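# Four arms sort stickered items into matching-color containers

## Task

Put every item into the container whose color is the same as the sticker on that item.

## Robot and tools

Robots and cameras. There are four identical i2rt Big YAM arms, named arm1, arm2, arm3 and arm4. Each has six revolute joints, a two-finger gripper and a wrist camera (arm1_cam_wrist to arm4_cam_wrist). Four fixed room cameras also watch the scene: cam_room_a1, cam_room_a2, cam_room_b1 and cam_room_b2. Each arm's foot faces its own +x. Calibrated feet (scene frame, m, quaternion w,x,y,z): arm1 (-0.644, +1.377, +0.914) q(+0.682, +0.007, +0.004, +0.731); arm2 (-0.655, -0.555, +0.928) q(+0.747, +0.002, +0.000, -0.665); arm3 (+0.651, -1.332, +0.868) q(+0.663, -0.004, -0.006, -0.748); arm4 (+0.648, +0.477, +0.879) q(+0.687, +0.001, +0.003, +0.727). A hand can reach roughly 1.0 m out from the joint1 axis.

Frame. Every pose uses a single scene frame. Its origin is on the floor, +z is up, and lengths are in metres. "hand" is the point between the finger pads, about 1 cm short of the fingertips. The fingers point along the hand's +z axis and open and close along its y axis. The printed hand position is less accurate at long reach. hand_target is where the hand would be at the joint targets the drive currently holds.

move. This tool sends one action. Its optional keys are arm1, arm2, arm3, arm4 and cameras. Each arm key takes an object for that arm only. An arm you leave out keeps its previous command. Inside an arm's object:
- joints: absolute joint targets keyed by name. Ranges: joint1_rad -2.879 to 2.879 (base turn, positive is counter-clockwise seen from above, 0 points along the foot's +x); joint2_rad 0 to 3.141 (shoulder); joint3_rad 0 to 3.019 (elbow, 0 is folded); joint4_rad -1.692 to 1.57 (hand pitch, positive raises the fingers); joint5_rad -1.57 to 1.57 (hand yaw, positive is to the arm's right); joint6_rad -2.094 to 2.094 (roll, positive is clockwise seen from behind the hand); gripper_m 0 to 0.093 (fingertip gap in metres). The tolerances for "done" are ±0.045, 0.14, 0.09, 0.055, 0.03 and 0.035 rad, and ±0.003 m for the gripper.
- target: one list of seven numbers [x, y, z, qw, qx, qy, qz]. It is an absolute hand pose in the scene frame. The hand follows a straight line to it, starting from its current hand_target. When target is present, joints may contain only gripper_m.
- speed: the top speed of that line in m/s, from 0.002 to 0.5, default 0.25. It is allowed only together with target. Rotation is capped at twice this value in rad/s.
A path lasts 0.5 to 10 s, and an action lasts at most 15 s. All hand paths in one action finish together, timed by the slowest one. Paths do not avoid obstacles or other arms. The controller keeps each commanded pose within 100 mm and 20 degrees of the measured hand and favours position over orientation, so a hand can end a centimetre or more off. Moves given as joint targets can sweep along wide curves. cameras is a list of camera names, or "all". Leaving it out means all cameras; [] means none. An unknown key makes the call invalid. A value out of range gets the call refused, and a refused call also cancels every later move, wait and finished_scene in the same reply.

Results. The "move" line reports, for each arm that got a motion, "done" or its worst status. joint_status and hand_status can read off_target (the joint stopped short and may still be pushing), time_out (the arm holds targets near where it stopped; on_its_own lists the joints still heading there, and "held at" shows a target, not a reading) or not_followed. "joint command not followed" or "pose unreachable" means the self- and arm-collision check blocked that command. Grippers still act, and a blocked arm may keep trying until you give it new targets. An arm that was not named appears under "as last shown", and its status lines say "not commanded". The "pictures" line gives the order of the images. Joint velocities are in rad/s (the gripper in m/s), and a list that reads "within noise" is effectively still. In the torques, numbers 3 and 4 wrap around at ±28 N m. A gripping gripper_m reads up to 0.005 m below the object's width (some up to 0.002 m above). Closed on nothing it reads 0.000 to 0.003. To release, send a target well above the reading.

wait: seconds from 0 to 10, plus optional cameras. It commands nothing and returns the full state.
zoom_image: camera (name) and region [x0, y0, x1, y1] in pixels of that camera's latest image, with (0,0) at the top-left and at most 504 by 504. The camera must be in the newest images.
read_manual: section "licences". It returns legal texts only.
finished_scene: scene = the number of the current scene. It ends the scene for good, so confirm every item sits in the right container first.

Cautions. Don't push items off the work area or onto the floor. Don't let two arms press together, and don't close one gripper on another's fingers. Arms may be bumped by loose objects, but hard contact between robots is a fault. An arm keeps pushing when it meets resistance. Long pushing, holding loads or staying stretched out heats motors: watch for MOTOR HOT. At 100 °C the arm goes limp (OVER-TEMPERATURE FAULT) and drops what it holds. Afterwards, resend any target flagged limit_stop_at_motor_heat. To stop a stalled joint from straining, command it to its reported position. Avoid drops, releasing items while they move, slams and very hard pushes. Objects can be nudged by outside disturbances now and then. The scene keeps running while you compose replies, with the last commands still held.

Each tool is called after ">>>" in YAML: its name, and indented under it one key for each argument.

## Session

>>> move:

Scene clock: 0.00 s.
Joint torques (N m): no reading
Motor temperatures (°C): arm1=[20 23 28 23 21 21 21] | arm2=[23 24 28 22 22 20 23] | arm3=[24 23 23 23 24 23 23] | arm4=[22 22 25 22 24 21 24]
Heat: arm1: hottest joint3_rad 28 °C; arm2: hottest joint3_rad 28 °C; arm3: hottest joint1_rad 24 °C; arm4: hottest joint3_rad 25 °C.
Joint velocities: within noise
arm1.joint_positions: joint1_rad=-0.168 joint2_rad=+0.560 joint3_rad=+1.361 joint4_rad=-1.410 joint5_rad=+0.240 joint6_rad=+0.692 gripper_m=+0.09396
arm1.joint_status: not commanded
arm1.hand: x=-0.5745 y=+1.5715 z=+1.4388 quat_wxyz=(-0.303, +0.280, -0.837, -0.359) (m; scene frame)
arm1.hand_target: x=-0.5746 y=+1.5689 z=+1.4515 quat_wxyz=(-0.308, +0.276, -0.832, -0.370) (m; scene frame)
arm1.hand_status: not commanded
arm2.joint_positions: joint1_rad=+0.198 joint2_rad=+0.483 joint3_rad=+1.641 joint4_rad=-1.210 joint5_rad=-0.086 joint6_rad=-0.484 gripper_m=+0.09396
arm2.joint_status: not commanded
arm2.hand: x=-0.6069 y=-0.6635 z=+1.6316 quat_wxyz=(-0.468, -0.246, -0.683, +0.505) (m; scene frame)
arm2.hand_target: x=-0.6088 y=-0.6576 z=+1.6378 quat_wxyz=(-0.472, -0.244, -0.677, +0.510) (m; scene frame)
arm2.hand_status: not commanded
arm3.joint_positions: joint1_rad=+0.130 joint2_rad=+0.645 joint3_rad=+1.695 joint4_rad=-1.138 joint5_rad=+0.075 joint6_rad=+0.392 gripper_m=+0.09396
arm3.joint_status: not commanded
arm3.hand: x=+0.6386 y=-1.5165 z=+1.5921 quat_wxyz=(-0.552, -0.621, -0.389, +0.398) (m; scene frame)
arm3.hand_target: x=+0.6385 y=-1.5116 z=+1.6003 quat_wxyz=(-0.558, -0.615, -0.384, +0.402) (m; scene frame)
arm3.hand_status: not commanded
arm4.joint_positions: joint1_rad=+0.147 joint2_rad=+0.437 joint3_rad=+1.709 joint4_rad=-1.566 joint5_rad=+0.245 joint6_rad=+0.670 gripper_m=+0.09396
arm4.joint_status: not commanded
arm4.hand: x=+0.6820 y=+0.5376 z=+1.5262 quat_wxyz=(-0.292, +0.355, -0.719, -0.522) (m; scene frame)
arm4.hand_target: x=+0.6829 y=+0.5336 z=+1.5314 quat_wxyz=(-0.294, +0.352, -0.714, -0.529) (m; scene frame)
arm4.hand_status: not commanded
pictures: arm1_cam_wrist, arm2_cam_wrist, arm3_cam_wrist, arm4_cam_wrist, cam_room_a1, cam_room_a2, cam_room_b1, cam_room_b2
Images, in order (width x height): arm1_cam_wrist 672x504, arm2_cam_wrist 672x504, arm3_cam_wrist 672x504, arm4_cam_wrist 672x504, cam_room_a1 672x504, cam_room_a2 672x504, cam_room_b1 672x504, cam_room_b2 672x504.

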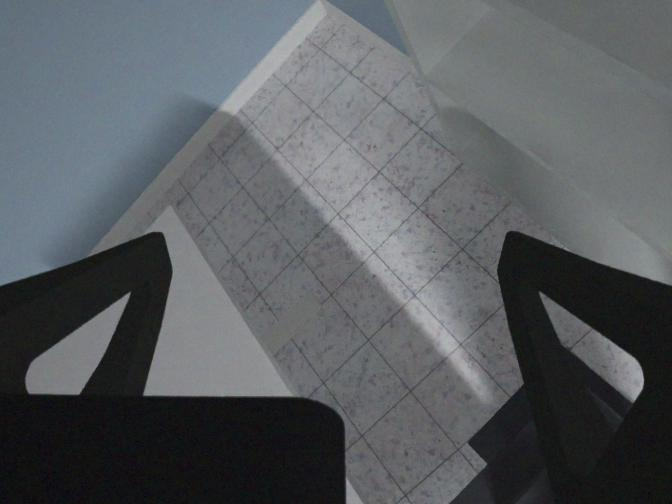

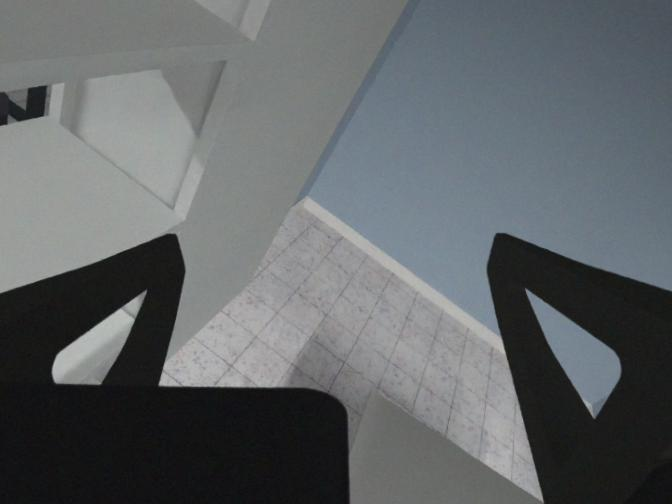

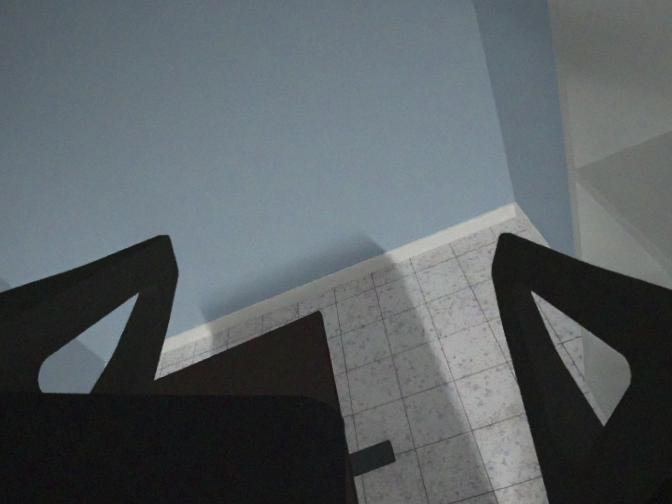

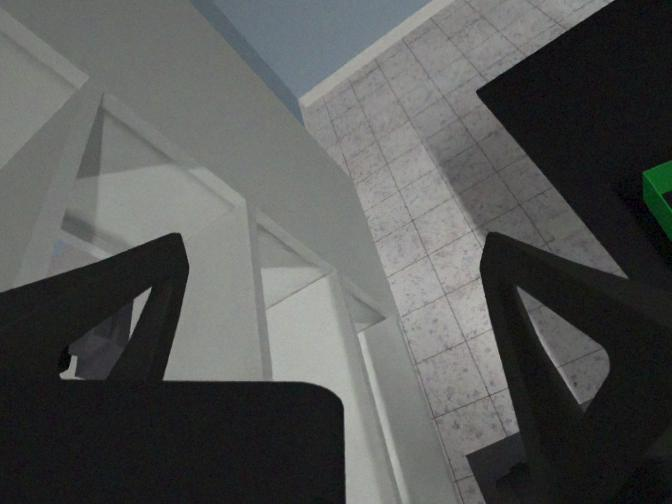

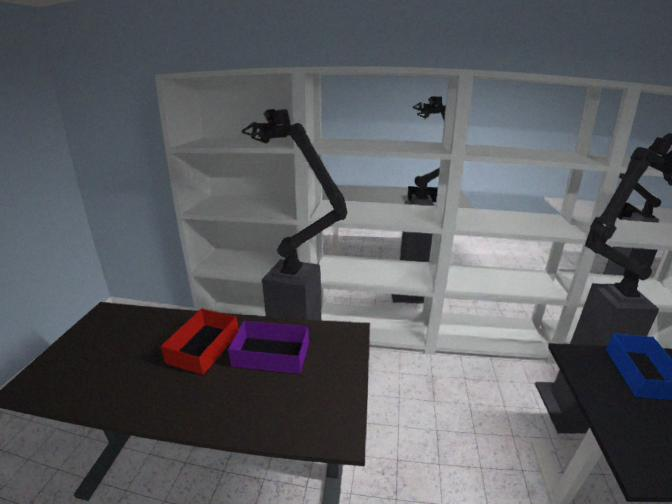

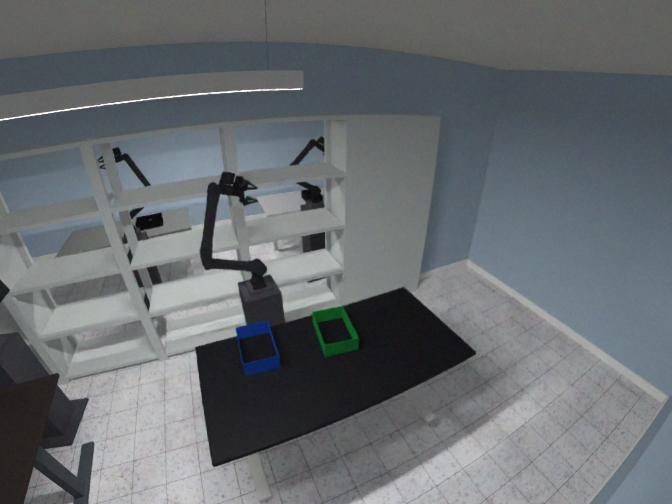

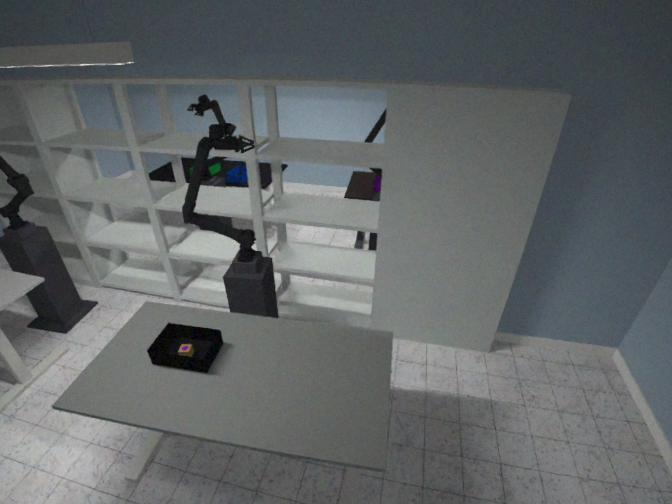

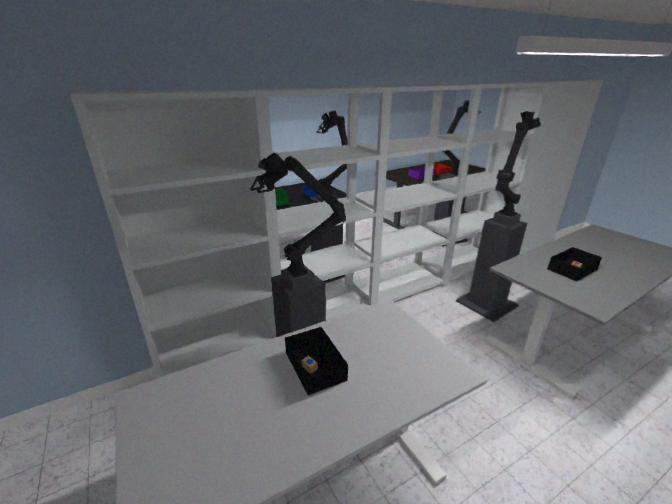

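>>> zoom_image:
  camera: "cam_room_b2"
  region: [260, 310, 380, 410]

>>> zoom_image:
  camera: "cam_room_b1"
  region: [120, 300, 250, 400]

>>> zoom_image:
  camera: "cam_room_a1"
  region: [130, 290, 350, 390]

>>> zoom_image:
  camera: "cam_room_a2"
  region: [190, 290, 400, 400]

Scaled by 4.200.

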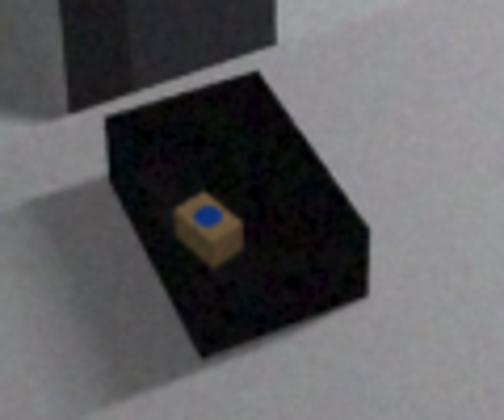

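Scaled by 3.877.

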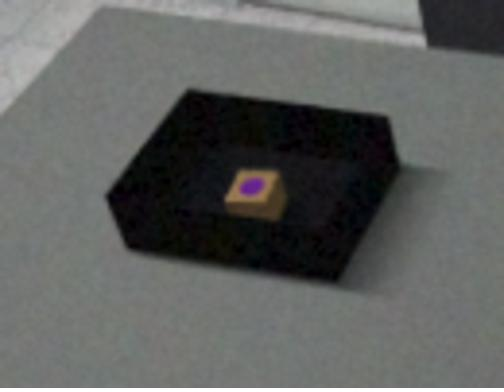

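Scaled by 2.291.

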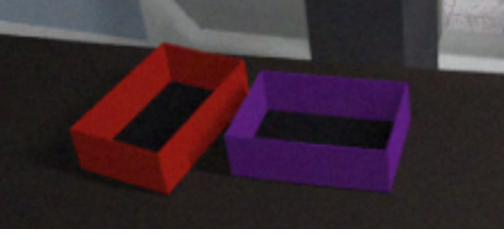

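Scaled by 2.400.

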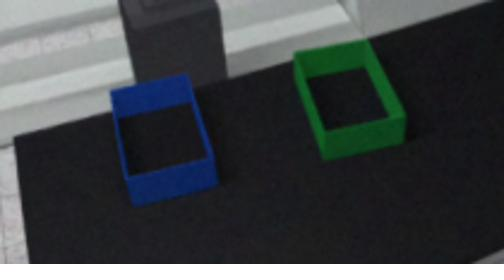

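>>> move:
  arm1: {"joints": {"joint2_rad": 1.0, "joint3_rad": 1.2, "joint4_rad": -1.6, "joint5_rad": 0, "joint6_rad": 0}}
  arm2: {"joints": {"joint2_rad": 1.0, "joint3_rad": 1.2, "joint4_rad": -1.6, "joint5_rad": 0, "joint6_rad": 0}}
  cameras: []

>>> move:
  arm1: {"joints": {"joint1_rad": 1.5, "joint4_rad": -0.9}}
  arm2: {"joints": {"joint1_rad": -1.5, "joint4_rad": -0.9}}
  cameras: ["arm1_cam_wrist", "arm2_cam_wrist", "cam_room_b2"]

Scene clock: 15.83 s.
Joint torques (N m): arm1=[-1.2 -3.19 12.27 0.23 -0.04 -0.09] | arm2=[0.73 -6.12 12.29 0.53 0.14 0.21] | arm3=[1.26 4.01 7.25 2.09 0.03 -0.09] | arm4=[0.62 8.53 4.67 1.68 0.11 -0.02]
Motor temperatures (°C): arm1=[20 23 30 23 21 21 21] | arm2=[23 24 29 22 22 20 23] | arm3=[24 23 24 23 24 23 23] | arm4=[22 22 25 22 24 21 24]
Heat: arm1: hottest joint3_rad 30 °C; arm2: hottest joint3_rad 29 °C; arm3: hottest joint1_rad 24 °C; arm4: hottest joint3_rad 25 °C.
move: arm1 done; arm2 done
Joint velocities: within noise
arm1.joint_positions: joint1_rad=-0.168 joint2_rad=+1.007 joint3_rad=+1.182 joint4_rad=-1.590 joint5_rad=+0.002 joint6_rad=+0.009 gripper_m=+0.09397
arm1.joint_status: all done
arm1.hand: x=-0.6092 y=+1.6662 z=+1.2249 quat_wxyz=(-0.053, +0.665, -0.743, -0.058) (m; scene frame)
arm1.hand_target: x=-0.6094 y=+1.6654 z=+1.2337 quat_wxyz=(-0.058, +0.668, -0.739, -0.063) (m; scene frame)
arm1.hand_status: not commanded
arm2.joint_positions: joint1_rad=+0.198 joint2_rad=+0.998 joint3_rad=+1.181 joint4_rad=-1.588 joint5_rad=-0.003 joint6_rad=-0.015 gripper_m=+0.09395
arm2.joint_status: all done
arm2.hand: x=-0.5657 y=-0.8319 z=+1.2401 quat_wxyz=(-0.068, -0.579, -0.811, +0.046) (m; scene frame)
arm2.hand_target: x=-0.5661 y=-0.8327 z=+1.2470 quat_wxyz=(-0.069, -0.585, -0.806, +0.048) (m; scene frame)
arm2.hand_status: not commanded
arm3, arm4: as last shown
pictures: none
No camera images: "cameras" was empty.

Scene clock: 17.67 s.
Joint torques (N m): arm1=[-1.67 -3.96 13.2 2.26 0.08 -0.03] | arm2=[0.73 -7.53 13.3 2.97 -0.02 0.2] | arm3=[1.26 4.19 7.24 2.07 0.01 -0.08] | arm4=[0.32 8.23 4.74 1.63 0.19 -0.02]
Motor temperatures (°C): arm1=[20 23 30 23 21 21 21] | arm2=[23 24 29 22 22 20 23] | arm3=[24 23 24 23 24 23 23] | arm4=[22 22 25 22 24 21 24]
Heat: arm1: hottest joint3_rad 30 °C; arm2: hottest joint3_rad 29 °C; arm3: hottest joint1_rad 24 °C; arm4: hottest joint3_rad 25 °C.
move: arm1 done; arm2 done
Joint velocities: within noise
arm1.joint_positions: joint1_rad=+1.498 joint2_rad=+1.007 joint3_rad=+1.182 joint4_rad=-0.918 joint5_rad=-0.002 joint6_rad=+0.007 gripper_m=+0.09398
arm1.joint_status: all done
arm1.hand: x=-1.0718 y=+1.3781 z=+1.3078 quat_wxyz=(+0.000, +0.912, -0.004, -0.409) (m; scene frame)
arm1.hand_target: x=-1.0743 y=+1.3775 z=+1.3240 quat_wxyz=(-0.002, +0.903, +0.000, -0.429) (m; scene frame)
arm1.hand_status: not commanded
arm2.joint_positions: joint1_rad=-1.501 joint2_rad=+0.998 joint3_rad=+1.181 joint4_rad=-0.918 joint5_rad=+0.000 joint6_rad=-0.014 gripper_m=+0.09398
arm2.joint_status: all done
arm2.hand: x=-1.0802 y=-0.6363 z=+1.3173 quat_wxyz=(-0.034, -0.910, -0.092, +0.403) (m; scene frame)
arm2.hand_target: x=-1.0851 y=-0.6375 z=+1.3305 quat_wxyz=(-0.038, -0.903, -0.086, +0.419) (m; scene frame)
arm2.hand_status: not commanded
arm3, arm4: as last shown
pictures: arm1_cam_wrist, arm2_cam_wrist, cam_room_b2
Images, in order (width x height): arm1_cam_wrist 672x504, arm2_cam_wrist 672x504, cam_room_b2 672x504.

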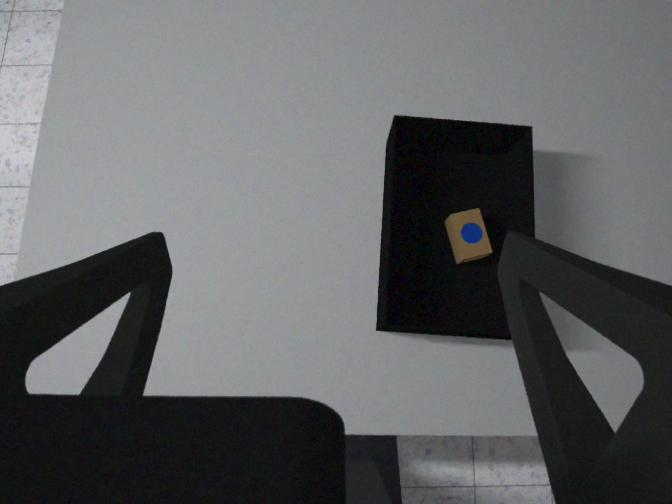

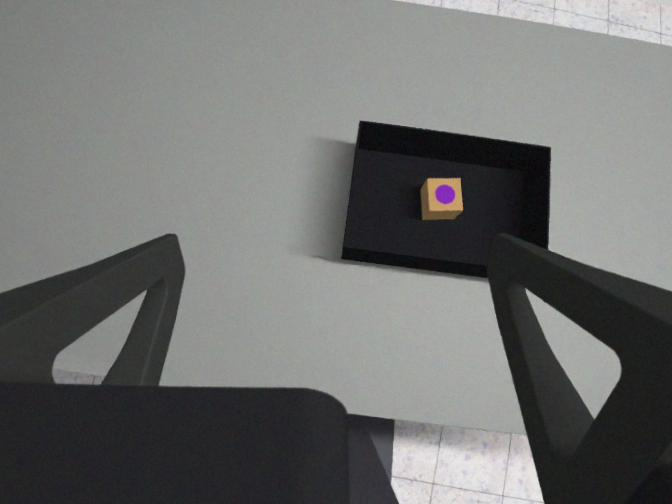

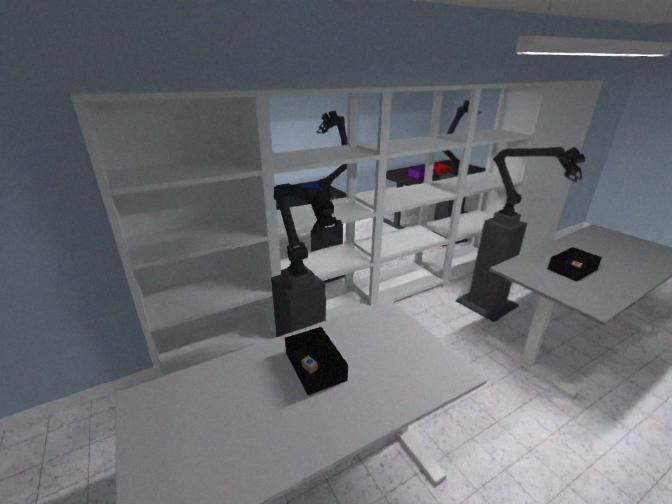

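>>> zoom_image:
  camera: "arm1_cam_wrist"
  region: [400, 170, 540, 290]

>>> zoom_image:
  camera: "arm2_cam_wrist"
  region: [370, 130, 510, 250]

Scaled by 3.600.

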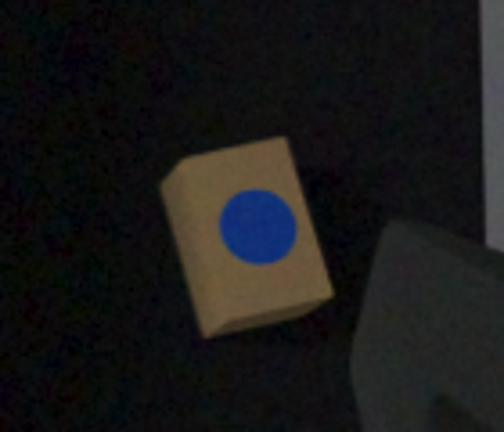

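Scaled by 3.600.

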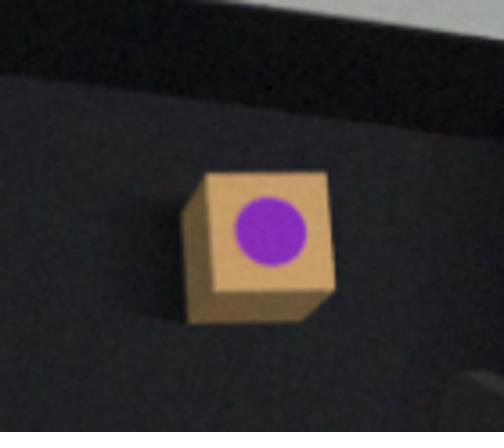

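>>> move:
  arm1: {"target": [-1.22, 1.575, 0.95, -0.0338, -0.9576, -0.1261, 0.2566], "speed": 0.25}
  arm2: {"target": [-1.315, -0.517, 0.95, -0.0262, -0.9610, -0.0977, 0.2575], "speed": 0.25}
  cameras: ["arm1_cam_wrist", "arm2_cam_wrist", "cam_room_b2"]

Scene clock: 53.40 s.
Joint torques (N m): arm1=[-2.2 -14.68 13.56 1.31 -0.29 -0.09] | arm2=[0.32 -19.43 13.53 2.1 -0.33 -0.08] | arm3=[1.26 4.01 7.25 2.06 0.02 -0.09] | arm4=[1.03 8.59 4.74 1.69 0.17 0]
Motor temperatures (°C): arm1=[20 24 35 23 21 21 21] | arm2=[23 24 33 22 22 20 23] | arm3=[24 23 26 23 24 23 23] | arm4=[22 22 26 22 24 21 24]
Heat: arm1: hottest joint3_rad 35 °C; arm2: hottest joint3_rad 33 °C; arm3: hottest joint3_rad 26 °C; arm4: hottest joint3_rad 26 °C.
move: arm1 off_target; arm2 off_target
Joint velocities: within noise
arm1.joint_positions: joint1_rad=+1.090 joint2_rad=+1.886 joint3_rad=+1.203 joint4_rad=-0.547 joint5_rad=-0.314 joint6_rad=-0.603 gripper_m=+0.09398
arm1.joint_status: not commanded
arm1.hand: x=-1.1958 y=+1.5614 z=+0.9281 quat_wxyz=(+0.051, +0.965, +0.120, -0.229) (m; scene frame)
arm1.hand_target: x=-1.2184 y=+1.5745 z=+0.9510 quat_wxyz=(+0.034, +0.958, +0.126, -0.257) (m; scene frame)
arm1.hand_status: off_target (0.035 m and 3.9 deg from the pose sent, 0.435 m and 23.9 deg at the start)
arm2.joint_positions: joint1_rad=-1.779 joint2_rad=+1.944 joint3_rad=+1.297 joint4_rad=-0.467 joint5_rad=-0.147 joint6_rad=-0.244 gripper_m=+0.09398
arm2.joint_status: not commanded
arm2.hand: x=-1.2901 y=-0.5222 z=+0.9357 quat_wxyz=(-0.031, -0.968, -0.091, +0.233) (m; scene frame)
arm2.hand_target: x=-1.3135 y=-0.5171 z=+0.9507 quat_wxyz=(-0.026, -0.961, -0.098, +0.258) (m; scene frame)
arm2.hand_status: off_target (0.029 m and 3.0 deg from the pose sent, 0.452 m and 17.8 deg at the start)
arm3, arm4: as last shown
pictures: arm1_cam_wrist, arm2_cam_wrist, cam_room_b2
Images, in order (width x height): arm1_cam_wrist 672x504, arm2_cam_wrist 672x504, cam_room_b2 672x504.

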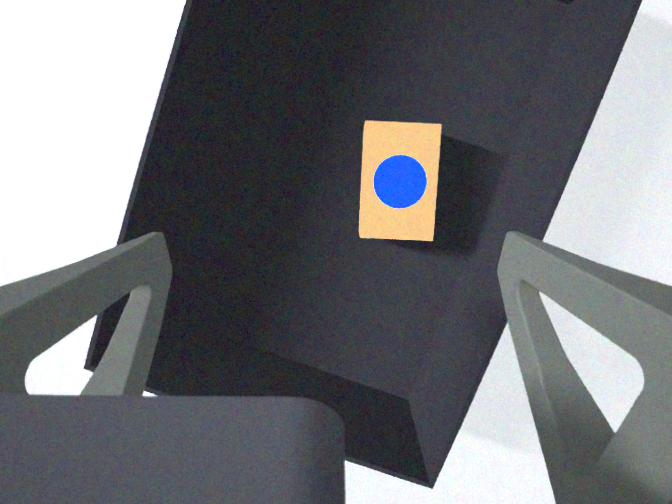

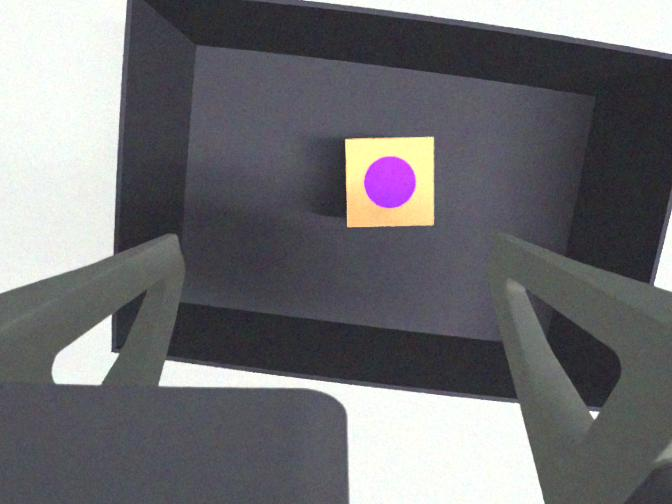

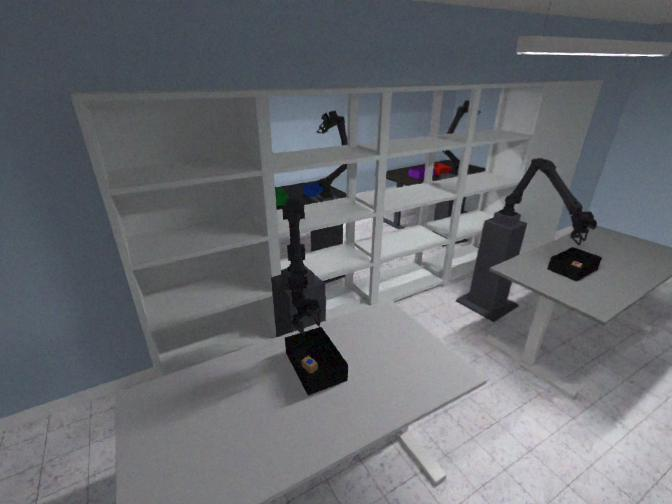

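>>> move:
  arm1: {"target": [-1.245, 1.602, 0.86, -0.0248, -0.9615, -0.0925, 0.2576], "speed": 0.12}
  arm2: {"target": [-1.338, -0.490, 0.865, -0.0262, -0.9610, -0.0977, 0.2575], "speed": 0.12}
  cameras: ["arm1_cam_wrist", "arm2_cam_wrist"]

Scene clock: 71.93 s.
Joint torques (N m): arm1=[-3.02 -15.79 12.25 1.58 -0.15 0.17] | arm2=[-0.09 -19.78 12.51 2.39 -0.34 -0.09] | arm3=[1.32 4.13 7.24 2.09 0.02 -0.09] | arm4=[0.56 8.82 4.75 1.66 0.17 -0.01]
Motor temperatures (°C): arm1=[20 24 36 23 22 21 21] | arm2=[23 25 36 22 22 20 23] | arm3=[24 23 26 23 24 23 23] | arm4=[22 22 26 22 24 21 24]
Heat: arm1: hottest joint3_rad 36 °C; arm2: hottest joint3_rad 36 °C; arm3: hottest joint3_rad 26 °C; arm4: hottest joint3_rad 26 °C.
move: arm1 off_target; arm2 off_target
Joint velocities: within noise
arm1.joint_positions: joint1_rad=+1.076 joint2_rad=+2.085 joint3_rad=+1.260 joint4_rad=-0.382 joint5_rad=-0.296 joint6_rad=-0.571 gripper_m=+0.09398
arm1.joint_status: not commanded
arm1.hand: x=-1.2220 y=+1.5852 z=+0.8470 quat_wxyz=(+0.039, +0.967, +0.098, -0.234) (m; scene frame)
arm1.hand_target: x=-1.2434 y=+1.6016 z=+0.8609 quat_wxyz=(+0.025, +0.962, +0.093, -0.258) (m; scene frame)
arm1.hand_status: off_target (0.031 m and 3.3 deg from the pose sent, 0.093 m and 5.4 deg at the start)
arm2.joint_positions: joint1_rad=-1.817 joint2_rad=+2.123 joint3_rad=+1.359 joint4_rad=-0.347 joint5_rad=-0.166 joint6_rad=-0.280 gripper_m=+0.09398
arm2.joint_status: not commanded
arm2.hand: x=-1.3153 y=-0.4978 z=+0.8619 quat_wxyz=(-0.032, -0.966, -0.093, +0.238) (m; scene frame)
arm2.hand_target: x=-1.3367 y=-0.4901 z=+0.8659 quat_wxyz=(-0.026, -0.961, -0.098, +0.258) (m; scene frame)
arm2.hand_status: off_target (0.024 m and 2.5 deg from the pose sent, 0.091 m and 3.0 deg at the start)
arm3, arm4: as last shown
pictures: arm1_cam_wrist, arm2_cam_wrist
Images, in order (width x height): arm1_cam_wrist 672x504, arm2_cam_wrist 672x504.

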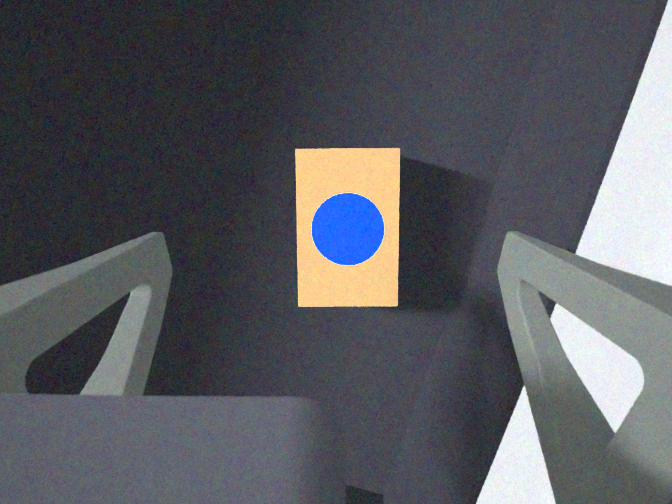

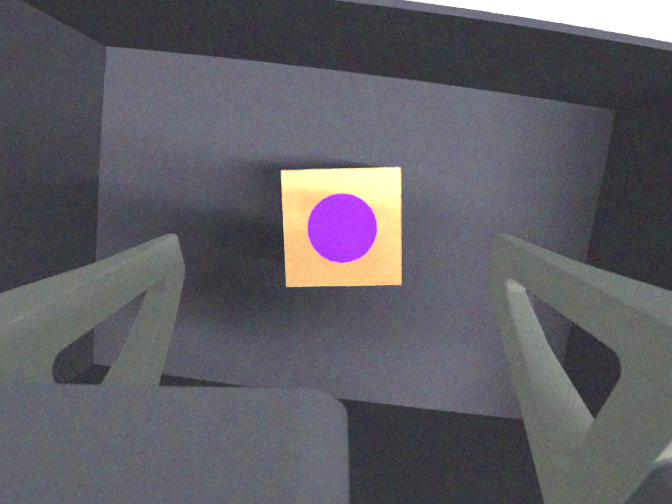

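>>> move:
  arm1: {"target": [-1.247, 1.606, 0.79, -0.0248, -0.9615, -0.0925, 0.2576], "speed": 0.1}
  arm2: {"target": [-1.341, -0.488, 0.79, -0.0262, -0.9610, -0.0977, 0.2575], "speed": 0.1}
  cameras: ["arm1_cam_wrist", "arm2_cam_wrist"]

Scene clock: 84.33 s.
Joint torques (N m): arm1=[-2.55 -14.39 10.92 1.65 -0.1 0.08] | arm2=[0.03 -20.48 11.28 2.43 -0.35 -0.08] | arm3=[1.2 4.13 7.24 2.07 0.02 -0.1] | arm4=[0.56 8.47 4.75 1.7 0.2 0]
Motor temperatures (°C): arm1=[20 24 36 23 21 21 21] | arm2=[23 25 37 22 22 20 23] | arm3=[24 23 26 23 24 23 23] | arm4=[22 23 26 22 24 21 24]
Heat: arm1: hottest joint3_rad 36 °C; arm2: hottest joint3_rad 37 °C; arm3: hottest joint3_rad 26 °C; arm4: hottest joint3_rad 26 °C.
move: arm1 off_target; arm2 off_target
Joint velocities: within noise
arm1.joint_positions: joint1_rad=+1.074 joint2_rad=+2.210 joint3_rad=+1.283 joint4_rad=-0.256 joint5_rad=-0.299 joint6_rad=-0.571 gripper_m=+0.09398
arm1.joint_status: not commanded
arm1.hand: x=-1.2319 y=+1.5899 z=+0.7913 quat_wxyz=(+0.035, +0.964, +0.098, -0.244) (m; scene frame)
arm1.hand_target: x=-1.2460 y=+1.6058 z=+0.7906 quat_wxyz=(+0.025, +0.961, +0.092, -0.258) (m; scene frame)
arm1.hand_status: off_target (0.022 m and 2.0 deg from the pose sent, 0.066 m and 3.3 deg at the start)
arm2.joint_positions: joint1_rad=-1.818 joint2_rad=+2.269 joint3_rad=+1.385 joint4_rad=-0.222 joint5_rad=-0.167 joint6_rad=-0.282 gripper_m=+0.09398
arm2.joint_status: not commanded
arm2.hand: x=-1.3216 y=-0.4962 z=+0.7908 quat_wxyz=(-0.031, -0.966, -0.093, +0.240) (m; scene frame)
arm2.hand_target: x=-1.3399 y=-0.4881 z=+0.7907 quat_wxyz=(-0.026, -0.961, -0.098, +0.258) (m; scene frame)
arm2.hand_status: off_target (0.021 m and 2.2 deg from the pose sent, 0.077 m and 2.5 deg at the start)
arm3, arm4: as last shown
pictures: arm1_cam_wrist, arm2_cam_wrist
Images, in order (width x height): arm1_cam_wrist 672x504, arm2_cam_wrist 672x504.

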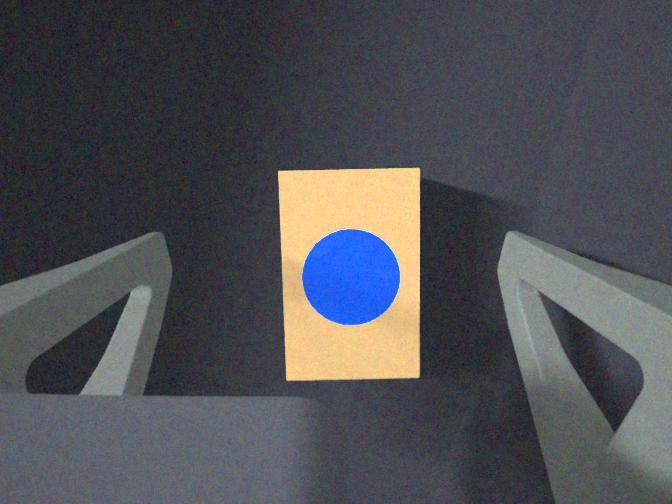

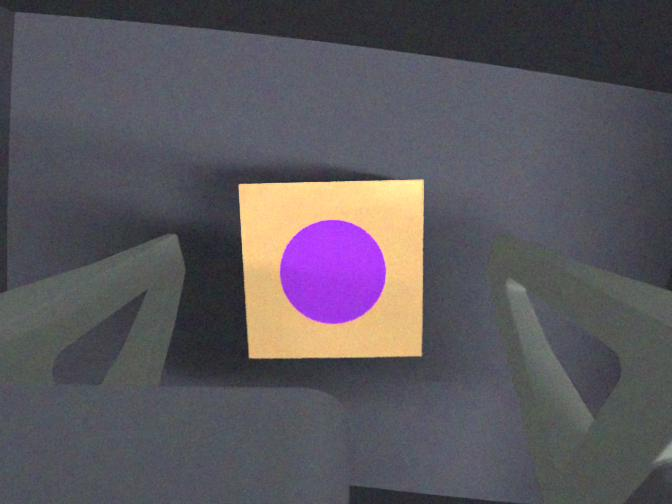

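>>> move:
  arm1: {"target": [-1.243, 1.6118, 0.752, -0.0248, -0.9615, -0.0925, 0.2576], "speed": 0.06}
  arm2: {"target": [-1.339, -0.488, 0.757, -0.0262, -0.9610, -0.0977, 0.2575], "speed": 0.06}
  cameras: ["arm1_cam_wrist", "arm2_cam_wrist"]

Scene clock: 95.67 s.
Joint torques (N m): arm1=[-3.6 -17.14 9.91 1.74 -0.16 -0.06] | arm2=[-0.03 -20.42 10.69 2.39 -0.34 -0.08] | arm3=[1.08 4.13 7.27 2.04 0.01 -0.09] | arm4=[0.91 8.47 4.72 1.68 0.15 0.02]
Motor temperatures (°C): arm1=[20 25 36 23 21 21 21] | arm2=[23 26 36 22 22 20 23] | arm3=[24 23 26 23 24 23 23] | arm4=[22 23 26 22 24 21 24]
Heat: arm1: hottest joint3_rad 36 °C; arm2: hottest joint3_rad 36 °C; arm3: hottest joint3_rad 26 °C; arm4: hottest joint3_rad 26 °C.
move: arm1 off_target; arm2 off_target
Joint velocities: within noise
arm1.joint_positions: joint1_rad=+1.065 joint2_rad=+2.310 joint3_rad=+1.295 joint4_rad=-0.196 joint5_rad=-0.302 joint6_rad=-0.572 gripper_m=+0.09398
arm1.joint_status: not commanded
arm1.hand: x=-1.2232 y=+1.5913 z=+0.7411 quat_wxyz=(+0.042, +0.967, +0.093, -0.234) (m; scene frame)
arm1.hand_target: x=-1.2418 y=+1.6117 z=+0.7532 quat_wxyz=(+0.024, +0.962, +0.092, -0.258) (m; scene frame)
arm1.hand_status: off_target (0.031 m and 3.4 deg from the pose sent, 0.046 m and 2.1 deg at the start)
arm2.joint_positions: joint1_rad=-1.818 joint2_rad=+2.331 joint3_rad=+1.396 joint4_rad=-0.166 joint5_rad=-0.167 joint6_rad=-0.282 gripper_m=+0.09398
arm2.joint_status: not commanded
arm2.hand: x=-1.3218 y=-0.4958 z=+0.7608 quat_wxyz=(-0.031, -0.965, -0.093, +0.243) (m; scene frame)
arm2.hand_target: x=-1.3380 y=-0.4880 z=+0.7575 quat_wxyz=(-0.026, -0.961, -0.098, +0.257) (m; scene frame)
arm2.hand_status: off_target (0.019 m and 1.9 deg from the pose sent, 0.039 m and 2.2 deg at the start)
arm3, arm4: as last shown
pictures: arm1_cam_wrist, arm2_cam_wrist
Images, in order (width x height): arm1_cam_wrist 672x504, arm2_cam_wrist 672x504.

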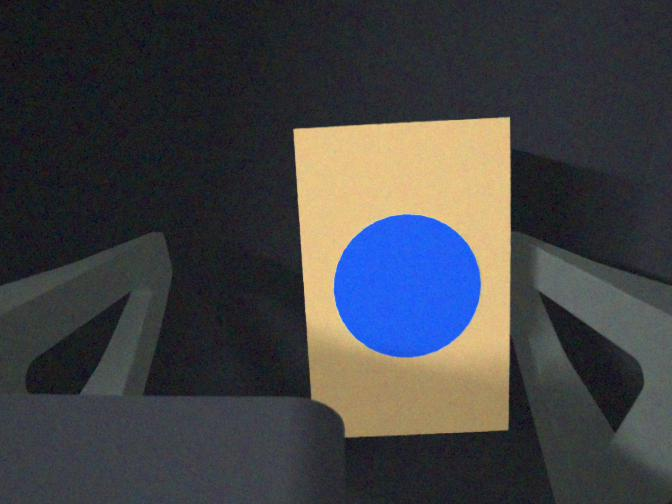

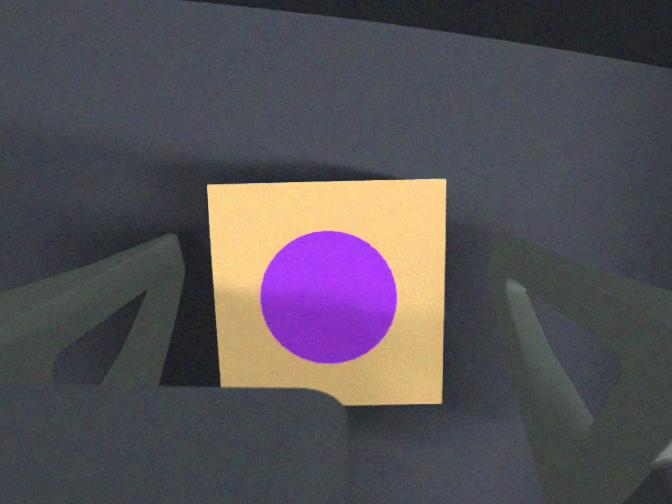

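>>> move:
  arm1: {"target": [-1.2455, 1.6268, 0.755, -0.0248, -0.9615, -0.0925, 0.2576], "speed": 0.06}
  arm2: {"joints": {"gripper_m": 0.044}}
  cameras: ["arm1_cam_wrist", "arm2_cam_wrist"]

Scene clock: 107.70 s.
Joint torques (N m): arm1=[-2.9 -16.26 10.54 0.68 -0.2 -0.11] | arm2=[-0.03 -20.37 10.63 2.39 -0.3 -0.06] | arm3=[1.2 4.13 7.27 2.06 0.01 -0.1] | arm4=[0.38 8.64 4.82 1.77 0.15 0.01]
Motor temperatures (°C): arm1=[20 25 35 23 21 21 21] | arm2=[23 27 35 22 22 20 23] | arm3=[24 23 26 23 24 23 23] | arm4=[22 23 26 22 24 21 24]
Heat: arm1: hottest joint3_rad 35 °C; arm2: hottest joint3_rad 35 °C; arm3: hottest joint3_rad 26 °C; arm4: hottest joint3_rad 26 °C.
move: arm1 off_target; arm2 off_target
Joint velocities: within noise
arm1.joint_positions: joint1_rad=+1.041 joint2_rad=+2.310 joint3_rad=+1.325 joint4_rad=-0.198 joint5_rad=-0.309 joint6_rad=-0.588 gripper_m=+0.09398
arm1.joint_status: not commanded
arm1.hand: x=-1.2321 y=+1.6106 z=+0.7501 quat_wxyz=(+0.033, +0.964, +0.092, -0.248) (m; scene frame)
arm1.hand_target: x=-1.2448 y=+1.6266 z=+0.7556 quat_wxyz=(+0.024, +0.961, +0.092, -0.258) (m; scene frame)
arm1.hand_status: off_target (0.022 m and 1.5 deg from the pose sent, 0.044 m and 3.4 deg at the start)
arm2.joint_positions: joint1_rad=-1.818 joint2_rad=+2.331 joint3_rad=+1.397 joint4_rad=-0.166 joint5_rad=-0.169 joint6_rad=-0.284 gripper_m=+0.05289
arm2.joint_status: gripper_m off_target (ended at +0.05291, target +0.04400)
arm2.hand: x=-1.3223 y=-0.4959 z=+0.7611 quat_wxyz=(-0.031, -0.965, -0.094, +0.243) (m; scene frame)
arm2.hand_target: x=-1.3379 y=-0.4880 z=+0.7575 quat_wxyz=(-0.026, -0.961, -0.098, +0.257) (m; scene frame)
arm2.hand_status: not commanded
arm3, arm4: as last shown
pictures: arm1_cam_wrist, arm2_cam_wrist
Images, in order (width x height): arm1_cam_wrist 672x504, arm2_cam_wrist 672x504.

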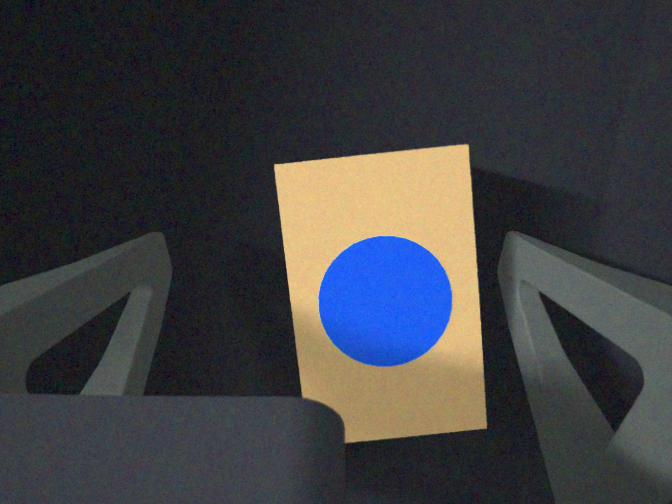

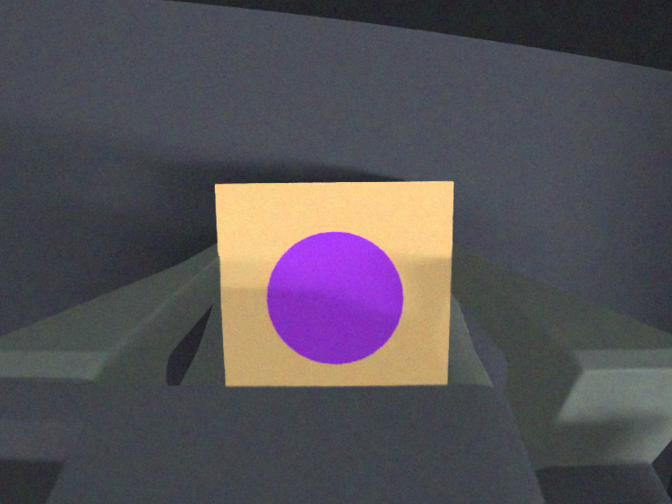

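>>> move:
  arm1: {"target": [-1.2488, 1.6382, 0.754, -0.0360, -0.9565, -0.1345, 0.2563], "speed": 0.06}
  cameras: ["arm1_cam_wrist"]

Scene clock: 117.90 s.
Joint torques (N m): arm1=[-2.84 -16.5 11.15 0.47 -0.25 -0.08] | arm2=[-0.09 -20.54 10.65 2.39 -0.31 -0.07] | arm3=[1.32 4.07 7.21 2.07 0.02 -0.09] | arm4=[0.44 8.7 4.68 1.57 0.16 0]
Motor temperatures (°C): arm1=[20 25 34 23 21 21 21] | arm2=[23 27 35 22 22 20 23] | arm3=[24 23 27 23 24 23 23] | arm4=[22 23 27 22 24 21 24]
Heat: arm1: hottest joint3_rad 34 °C; arm2: hottest joint3_rad 35 °C; arm3: hottest joint3_rad 27 °C; arm4: hottest joint3_rad 27 °C.
move: arm1 off_target
Joint velocities: within noise
arm1.joint_positions: joint1_rad=+1.020 joint2_rad=+2.330 joint3_rad=+1.377 joint4_rad=-0.267 joint5_rad=-0.353 joint6_rad=-0.696 gripper_m=+0.09398
arm1.joint_status: not commanded
arm1.hand: x=-1.2356 y=+1.6198 z=+0.7503 quat_wxyz=(+0.046, +0.959, +0.135, -0.247) (m; scene frame)
arm1.hand_target: x=-1.2479 y=+1.6379 z=+0.7547 quat_wxyz=(+0.036, +0.957, +0.134, -0.256) (m; scene frame)
arm1.hand_status: off_target (0.023 m and 1.6 deg from the pose sent, 0.033 m and 5.0 deg at the start)
arm2: as last shown
arm3.joint_positions: joint1_rad=+0.130 joint2_rad=+0.645 joint3_rad=+1.695 joint4_rad=-1.138 joint5_rad=+0.075 joint6_rad=+0.392 gripper_m=+0.09396
arm3.joint_status: not commanded
arm3.hand: x=+0.6386 y=-1.5165 z=+1.5921 quat_wxyz=(-0.552, -0.621, -0.389, +0.398) (m; scene frame)
arm3.hand_target: x=+0.6385 y=-1.5116 z=+1.6003 quat_wxyz=(-0.558, -0.615, -0.384, +0.402) (m; scene frame)
arm3.hand_status: not commanded
arm4.joint_positions: joint1_rad=+0.147 joint2_rad=+0.437 joint3_rad=+1.709 joint4_rad=-1.566 joint5_rad=+0.245 joint6_rad=+0.670 gripper_m=+0.09396
arm4.joint_status: not commanded
arm4.hand: x=+0.6820 y=+0.5376 z=+1.5262 quat_wxyz=(-0.292, +0.355, -0.719, -0.522) (m; scene frame)
arm4.hand_target: x=+0.6829 y=+0.5336 z=+1.5314 quat_wxyz=(-0.294, +0.352, -0.714, -0.529) (m; scene frame)
arm4.hand_status: not commanded
pictures: arm1_cam_wrist
Images, in order (width x height): arm1_cam_wrist 672x504.

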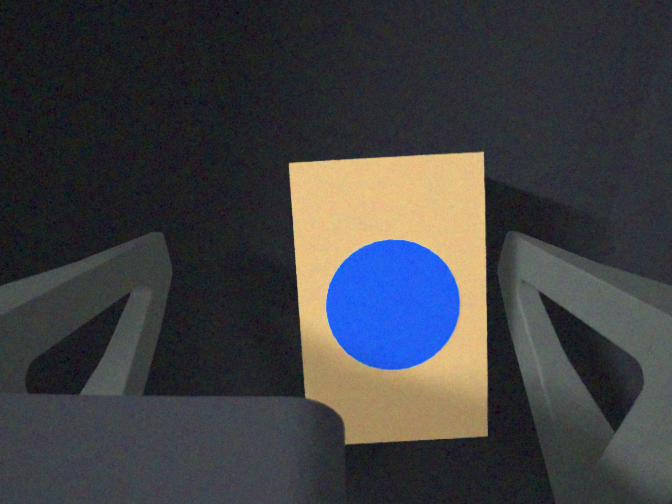

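>>> move:
  arm1: {"joints": {"gripper_m": 0.07}}
  cameras: ["arm1_cam_wrist"]

>>> move:
  arm1: {"joints": {"gripper_m": 0.055}}
  cameras: ["arm1_cam_wrist"]

Scene clock: 132.13 s.
Joint torques (N m): arm1=[-2.08 -16.5 10.85 0.76 -0.3 -0.04] | arm2=[-0.03 -20.48 10.63 2.35 -0.29 -0.07] | arm3=[1.26 4.07 7.25 2.07 0.02 -0.09] | arm4=[0.5 8.53 4.71 1.57 0.15 -0.03]
Motor temperatures (°C): arm1=[20 26 35 23 22 21 21] | arm2=[23 28 35 22 22 20 24] | arm3=[24 23 27 23 24 23 23] | arm4=[22 23 27 22 24 21 24]
Heat: arm1: hottest joint3_rad 35 °C; arm2: hottest joint3_rad 35 °C; arm3: hottest joint3_rad 27 °C; arm4: hottest joint3_rad 27 °C.
move: arm1 done
Joint velocities: within noise
arm1.joint_positions: joint1_rad=+1.013 joint2_rad=+2.330 joint3_rad=+1.383 joint4_rad=-0.267 joint5_rad=-0.353 joint6_rad=-0.699 gripper_m=+0.07006
arm1.joint_status: all done
arm1.hand: x=-1.2364 y=+1.6252 z=+0.7519 quat_wxyz=(+0.043, +0.958, +0.133, -0.249) (m; scene frame)
arm1.hand_target: x=-1.2478 y=+1.6380 z=+0.7545 quat_wxyz=(+0.036, +0.957, +0.134, -0.256) (m; scene frame)
arm1.hand_status: not commanded
arm2, arm3, arm4: as last shown
pictures: arm1_cam_wrist
Images, in order (width x height): arm1_cam_wrist 672x504.

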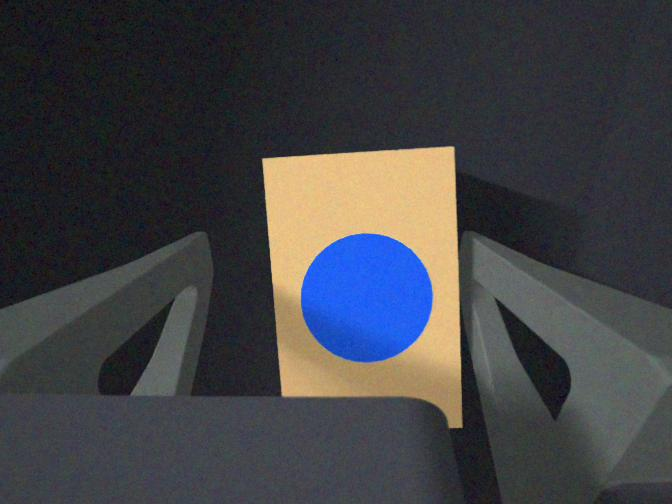

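Scene clock: 132.60 s.
Joint torques (N m): arm1=[-3.02 -16.91 10.7 0.62 -0.24 -0.02] | arm2=[-0.15 -20.42 10.63 2.41 -0.3 -0.06] | arm3=[1.2 3.96 7.23 2.04 0.01 -0.1] | arm4=[0.67 8.7 4.72 1.61 0.16 -0.01]
Motor temperatures (°C): arm1=[20 26 35 23 22 21 21] | arm2=[23 28 35 22 22 20 24] | arm3=[24 23 27 23 24 23 23] | arm4=[22 23 27 22 24 21 24]
Heat: arm1: hottest joint3_rad 35 °C; arm2: hottest joint3_rad 35 °C; arm3: hottest joint3_rad 27 °C; arm4: hottest joint3_rad 27 °C.
move: arm1 done
Joint velocities: within noise
arm1.joint_positions: joint1_rad=+1.013 joint2_rad=+2.330 joint3_rad=+1.383 joint4_rad=-0.267 joint5_rad=-0.353 joint6_rad=-0.700 gripper_m=+0.05507
arm1.joint_status: all done
arm1.hand: x=-1.2364 y=+1.6252 z=+0.7519 quat_wxyz=(+0.043, +0.958, +0.133, -0.249) (m; scene frame)
arm1.hand_target: x=-1.2478 y=+1.6380 z=+0.7545 quat_wxyz=(+0.036, +0.957, +0.134, -0.256) (m; scene frame)
arm1.hand_status: not commanded
arm2, arm3, arm4: as last shown
pictures: arm1_cam_wrist
Images, in order (width x height): arm1_cam_wrist 672x504.

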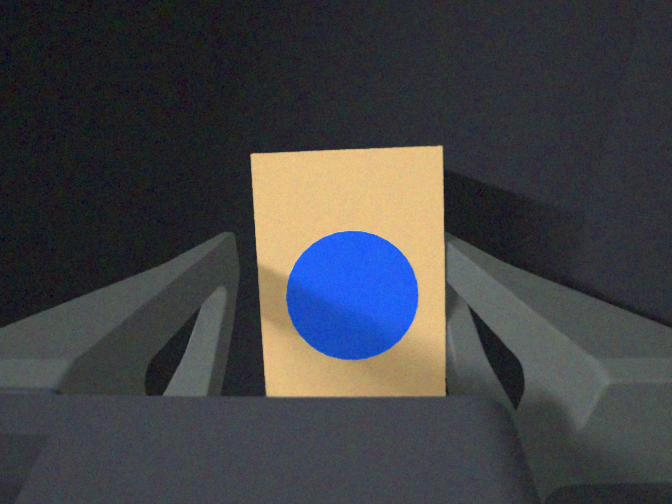

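>>> move:
  arm1: {"joints": {"gripper_m": 0.047}}
  cameras: []

>>> move:
  arm1: {"joints": {"gripper_m": 0.035}}
  cameras: ["arm1_cam_wrist"]

Scene clock: 136.33 s.
Joint torques (N m): arm1=[-2.08 -17.2 10.52 0.35 -0.26 -0.06] | arm2=[-0.09 -20.42 10.65 2.39 -0.3 -0.06] | arm3=[1.26 4.13 7.24 2.06 0.02 -0.08] | arm4=[1.03 8.06 4.72 1.77 0.15 -0.01]
Motor temperatures (°C): arm1=[20 26 35 23 22 21 21] | arm2=[23 28 35 22 22 20 24] | arm3=[24 23 27 23 24 23 23] | arm4=[22 23 27 22 24 21 24]
Heat: arm1: hottest joint3_rad 35 °C; arm2: hottest joint3_rad 35 °C; arm3: hottest joint3_rad 27 °C; arm4: hottest joint3_rad 27 °C.
move: arm1 done
Joint velocities: within noise
arm1.joint_positions: joint1_rad=+1.013 joint2_rad=+2.330 joint3_rad=+1.383 joint4_rad=-0.267 joint5_rad=-0.352 joint6_rad=-0.700 gripper_m=+0.04707
arm1.joint_status: all done
arm1.hand: x=-1.2364 y=+1.6253 z=+0.7518 quat_wxyz=(+0.043, +0.958, +0.133, -0.249) (m; scene frame)
arm1.hand_target: x=-1.2478 y=+1.6380 z=+0.7545 quat_wxyz=(+0.036, +0.957, +0.134, -0.256) (m; scene frame)
arm1.hand_status: not commanded
arm2, arm3, arm4: as last shown
pictures: none
No camera images: "cameras" was empty.

Scene clock: 136.77 s.
Joint torques (N m): arm1=[-2.02 -16.32 10.73 0.81 -0.27 -0.04] | arm2=[0.03 -20.42 10.62 2.37 -0.31 -0.07] | arm3=[1.32 4.19 7.27 2.06 0.03 -0.08] | arm4=[1.08 8.76 4.75 1.61 0.16 -0.03]
Motor temperatures (°C): arm1=[20 26 35 23 22 21 21] | arm2=[23 28 35 22 22 20 24] | arm3=[24 23 27 23 24 23 23] | arm4=[22 23 27 22 24 21 24]
Heat: arm1: hottest joint3_rad 35 °C; arm2: hottest joint3_rad 35 °C; arm3: hottest joint3_rad 27 °C; arm4: hottest joint3_rad 27 °C.
move: arm1 off_target
Joint velocities: within noise
arm1.joint_positions: joint1_rad=+1.013 joint2_rad=+2.330 joint3_rad=+1.383 joint4_rad=-0.267 joint5_rad=-0.352 joint6_rad=-0.700 gripper_m=+0.04356
arm1.joint_status: gripper_m off_target (ended at +0.04359, target +0.03500)
arm1.hand: x=-1.2364 y=+1.6253 z=+0.7518 quat_wxyz=(+0.043, +0.958, +0.134, -0.249) (m; scene frame)
arm1.hand_target: x=-1.2478 y=+1.6380 z=+0.7545 quat_wxyz=(+0.036, +0.957, +0.134, -0.256) (m; scene frame)
arm1.hand_status: not commanded
arm2, arm3, arm4: as last shown
pictures: arm1_cam_wrist
Images, in order (width x height): arm1_cam_wrist 672x504.

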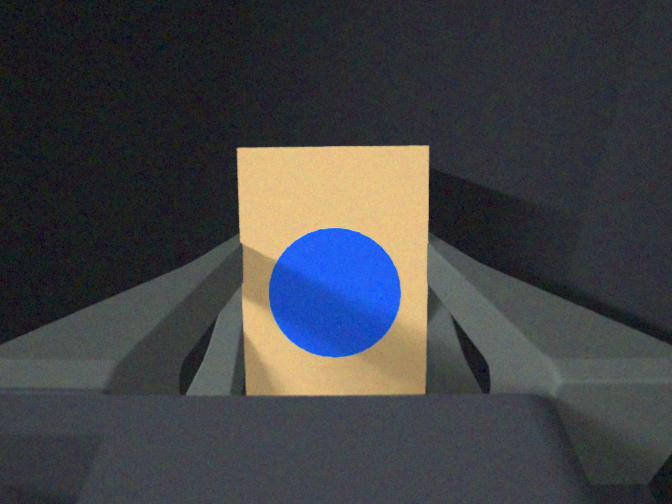

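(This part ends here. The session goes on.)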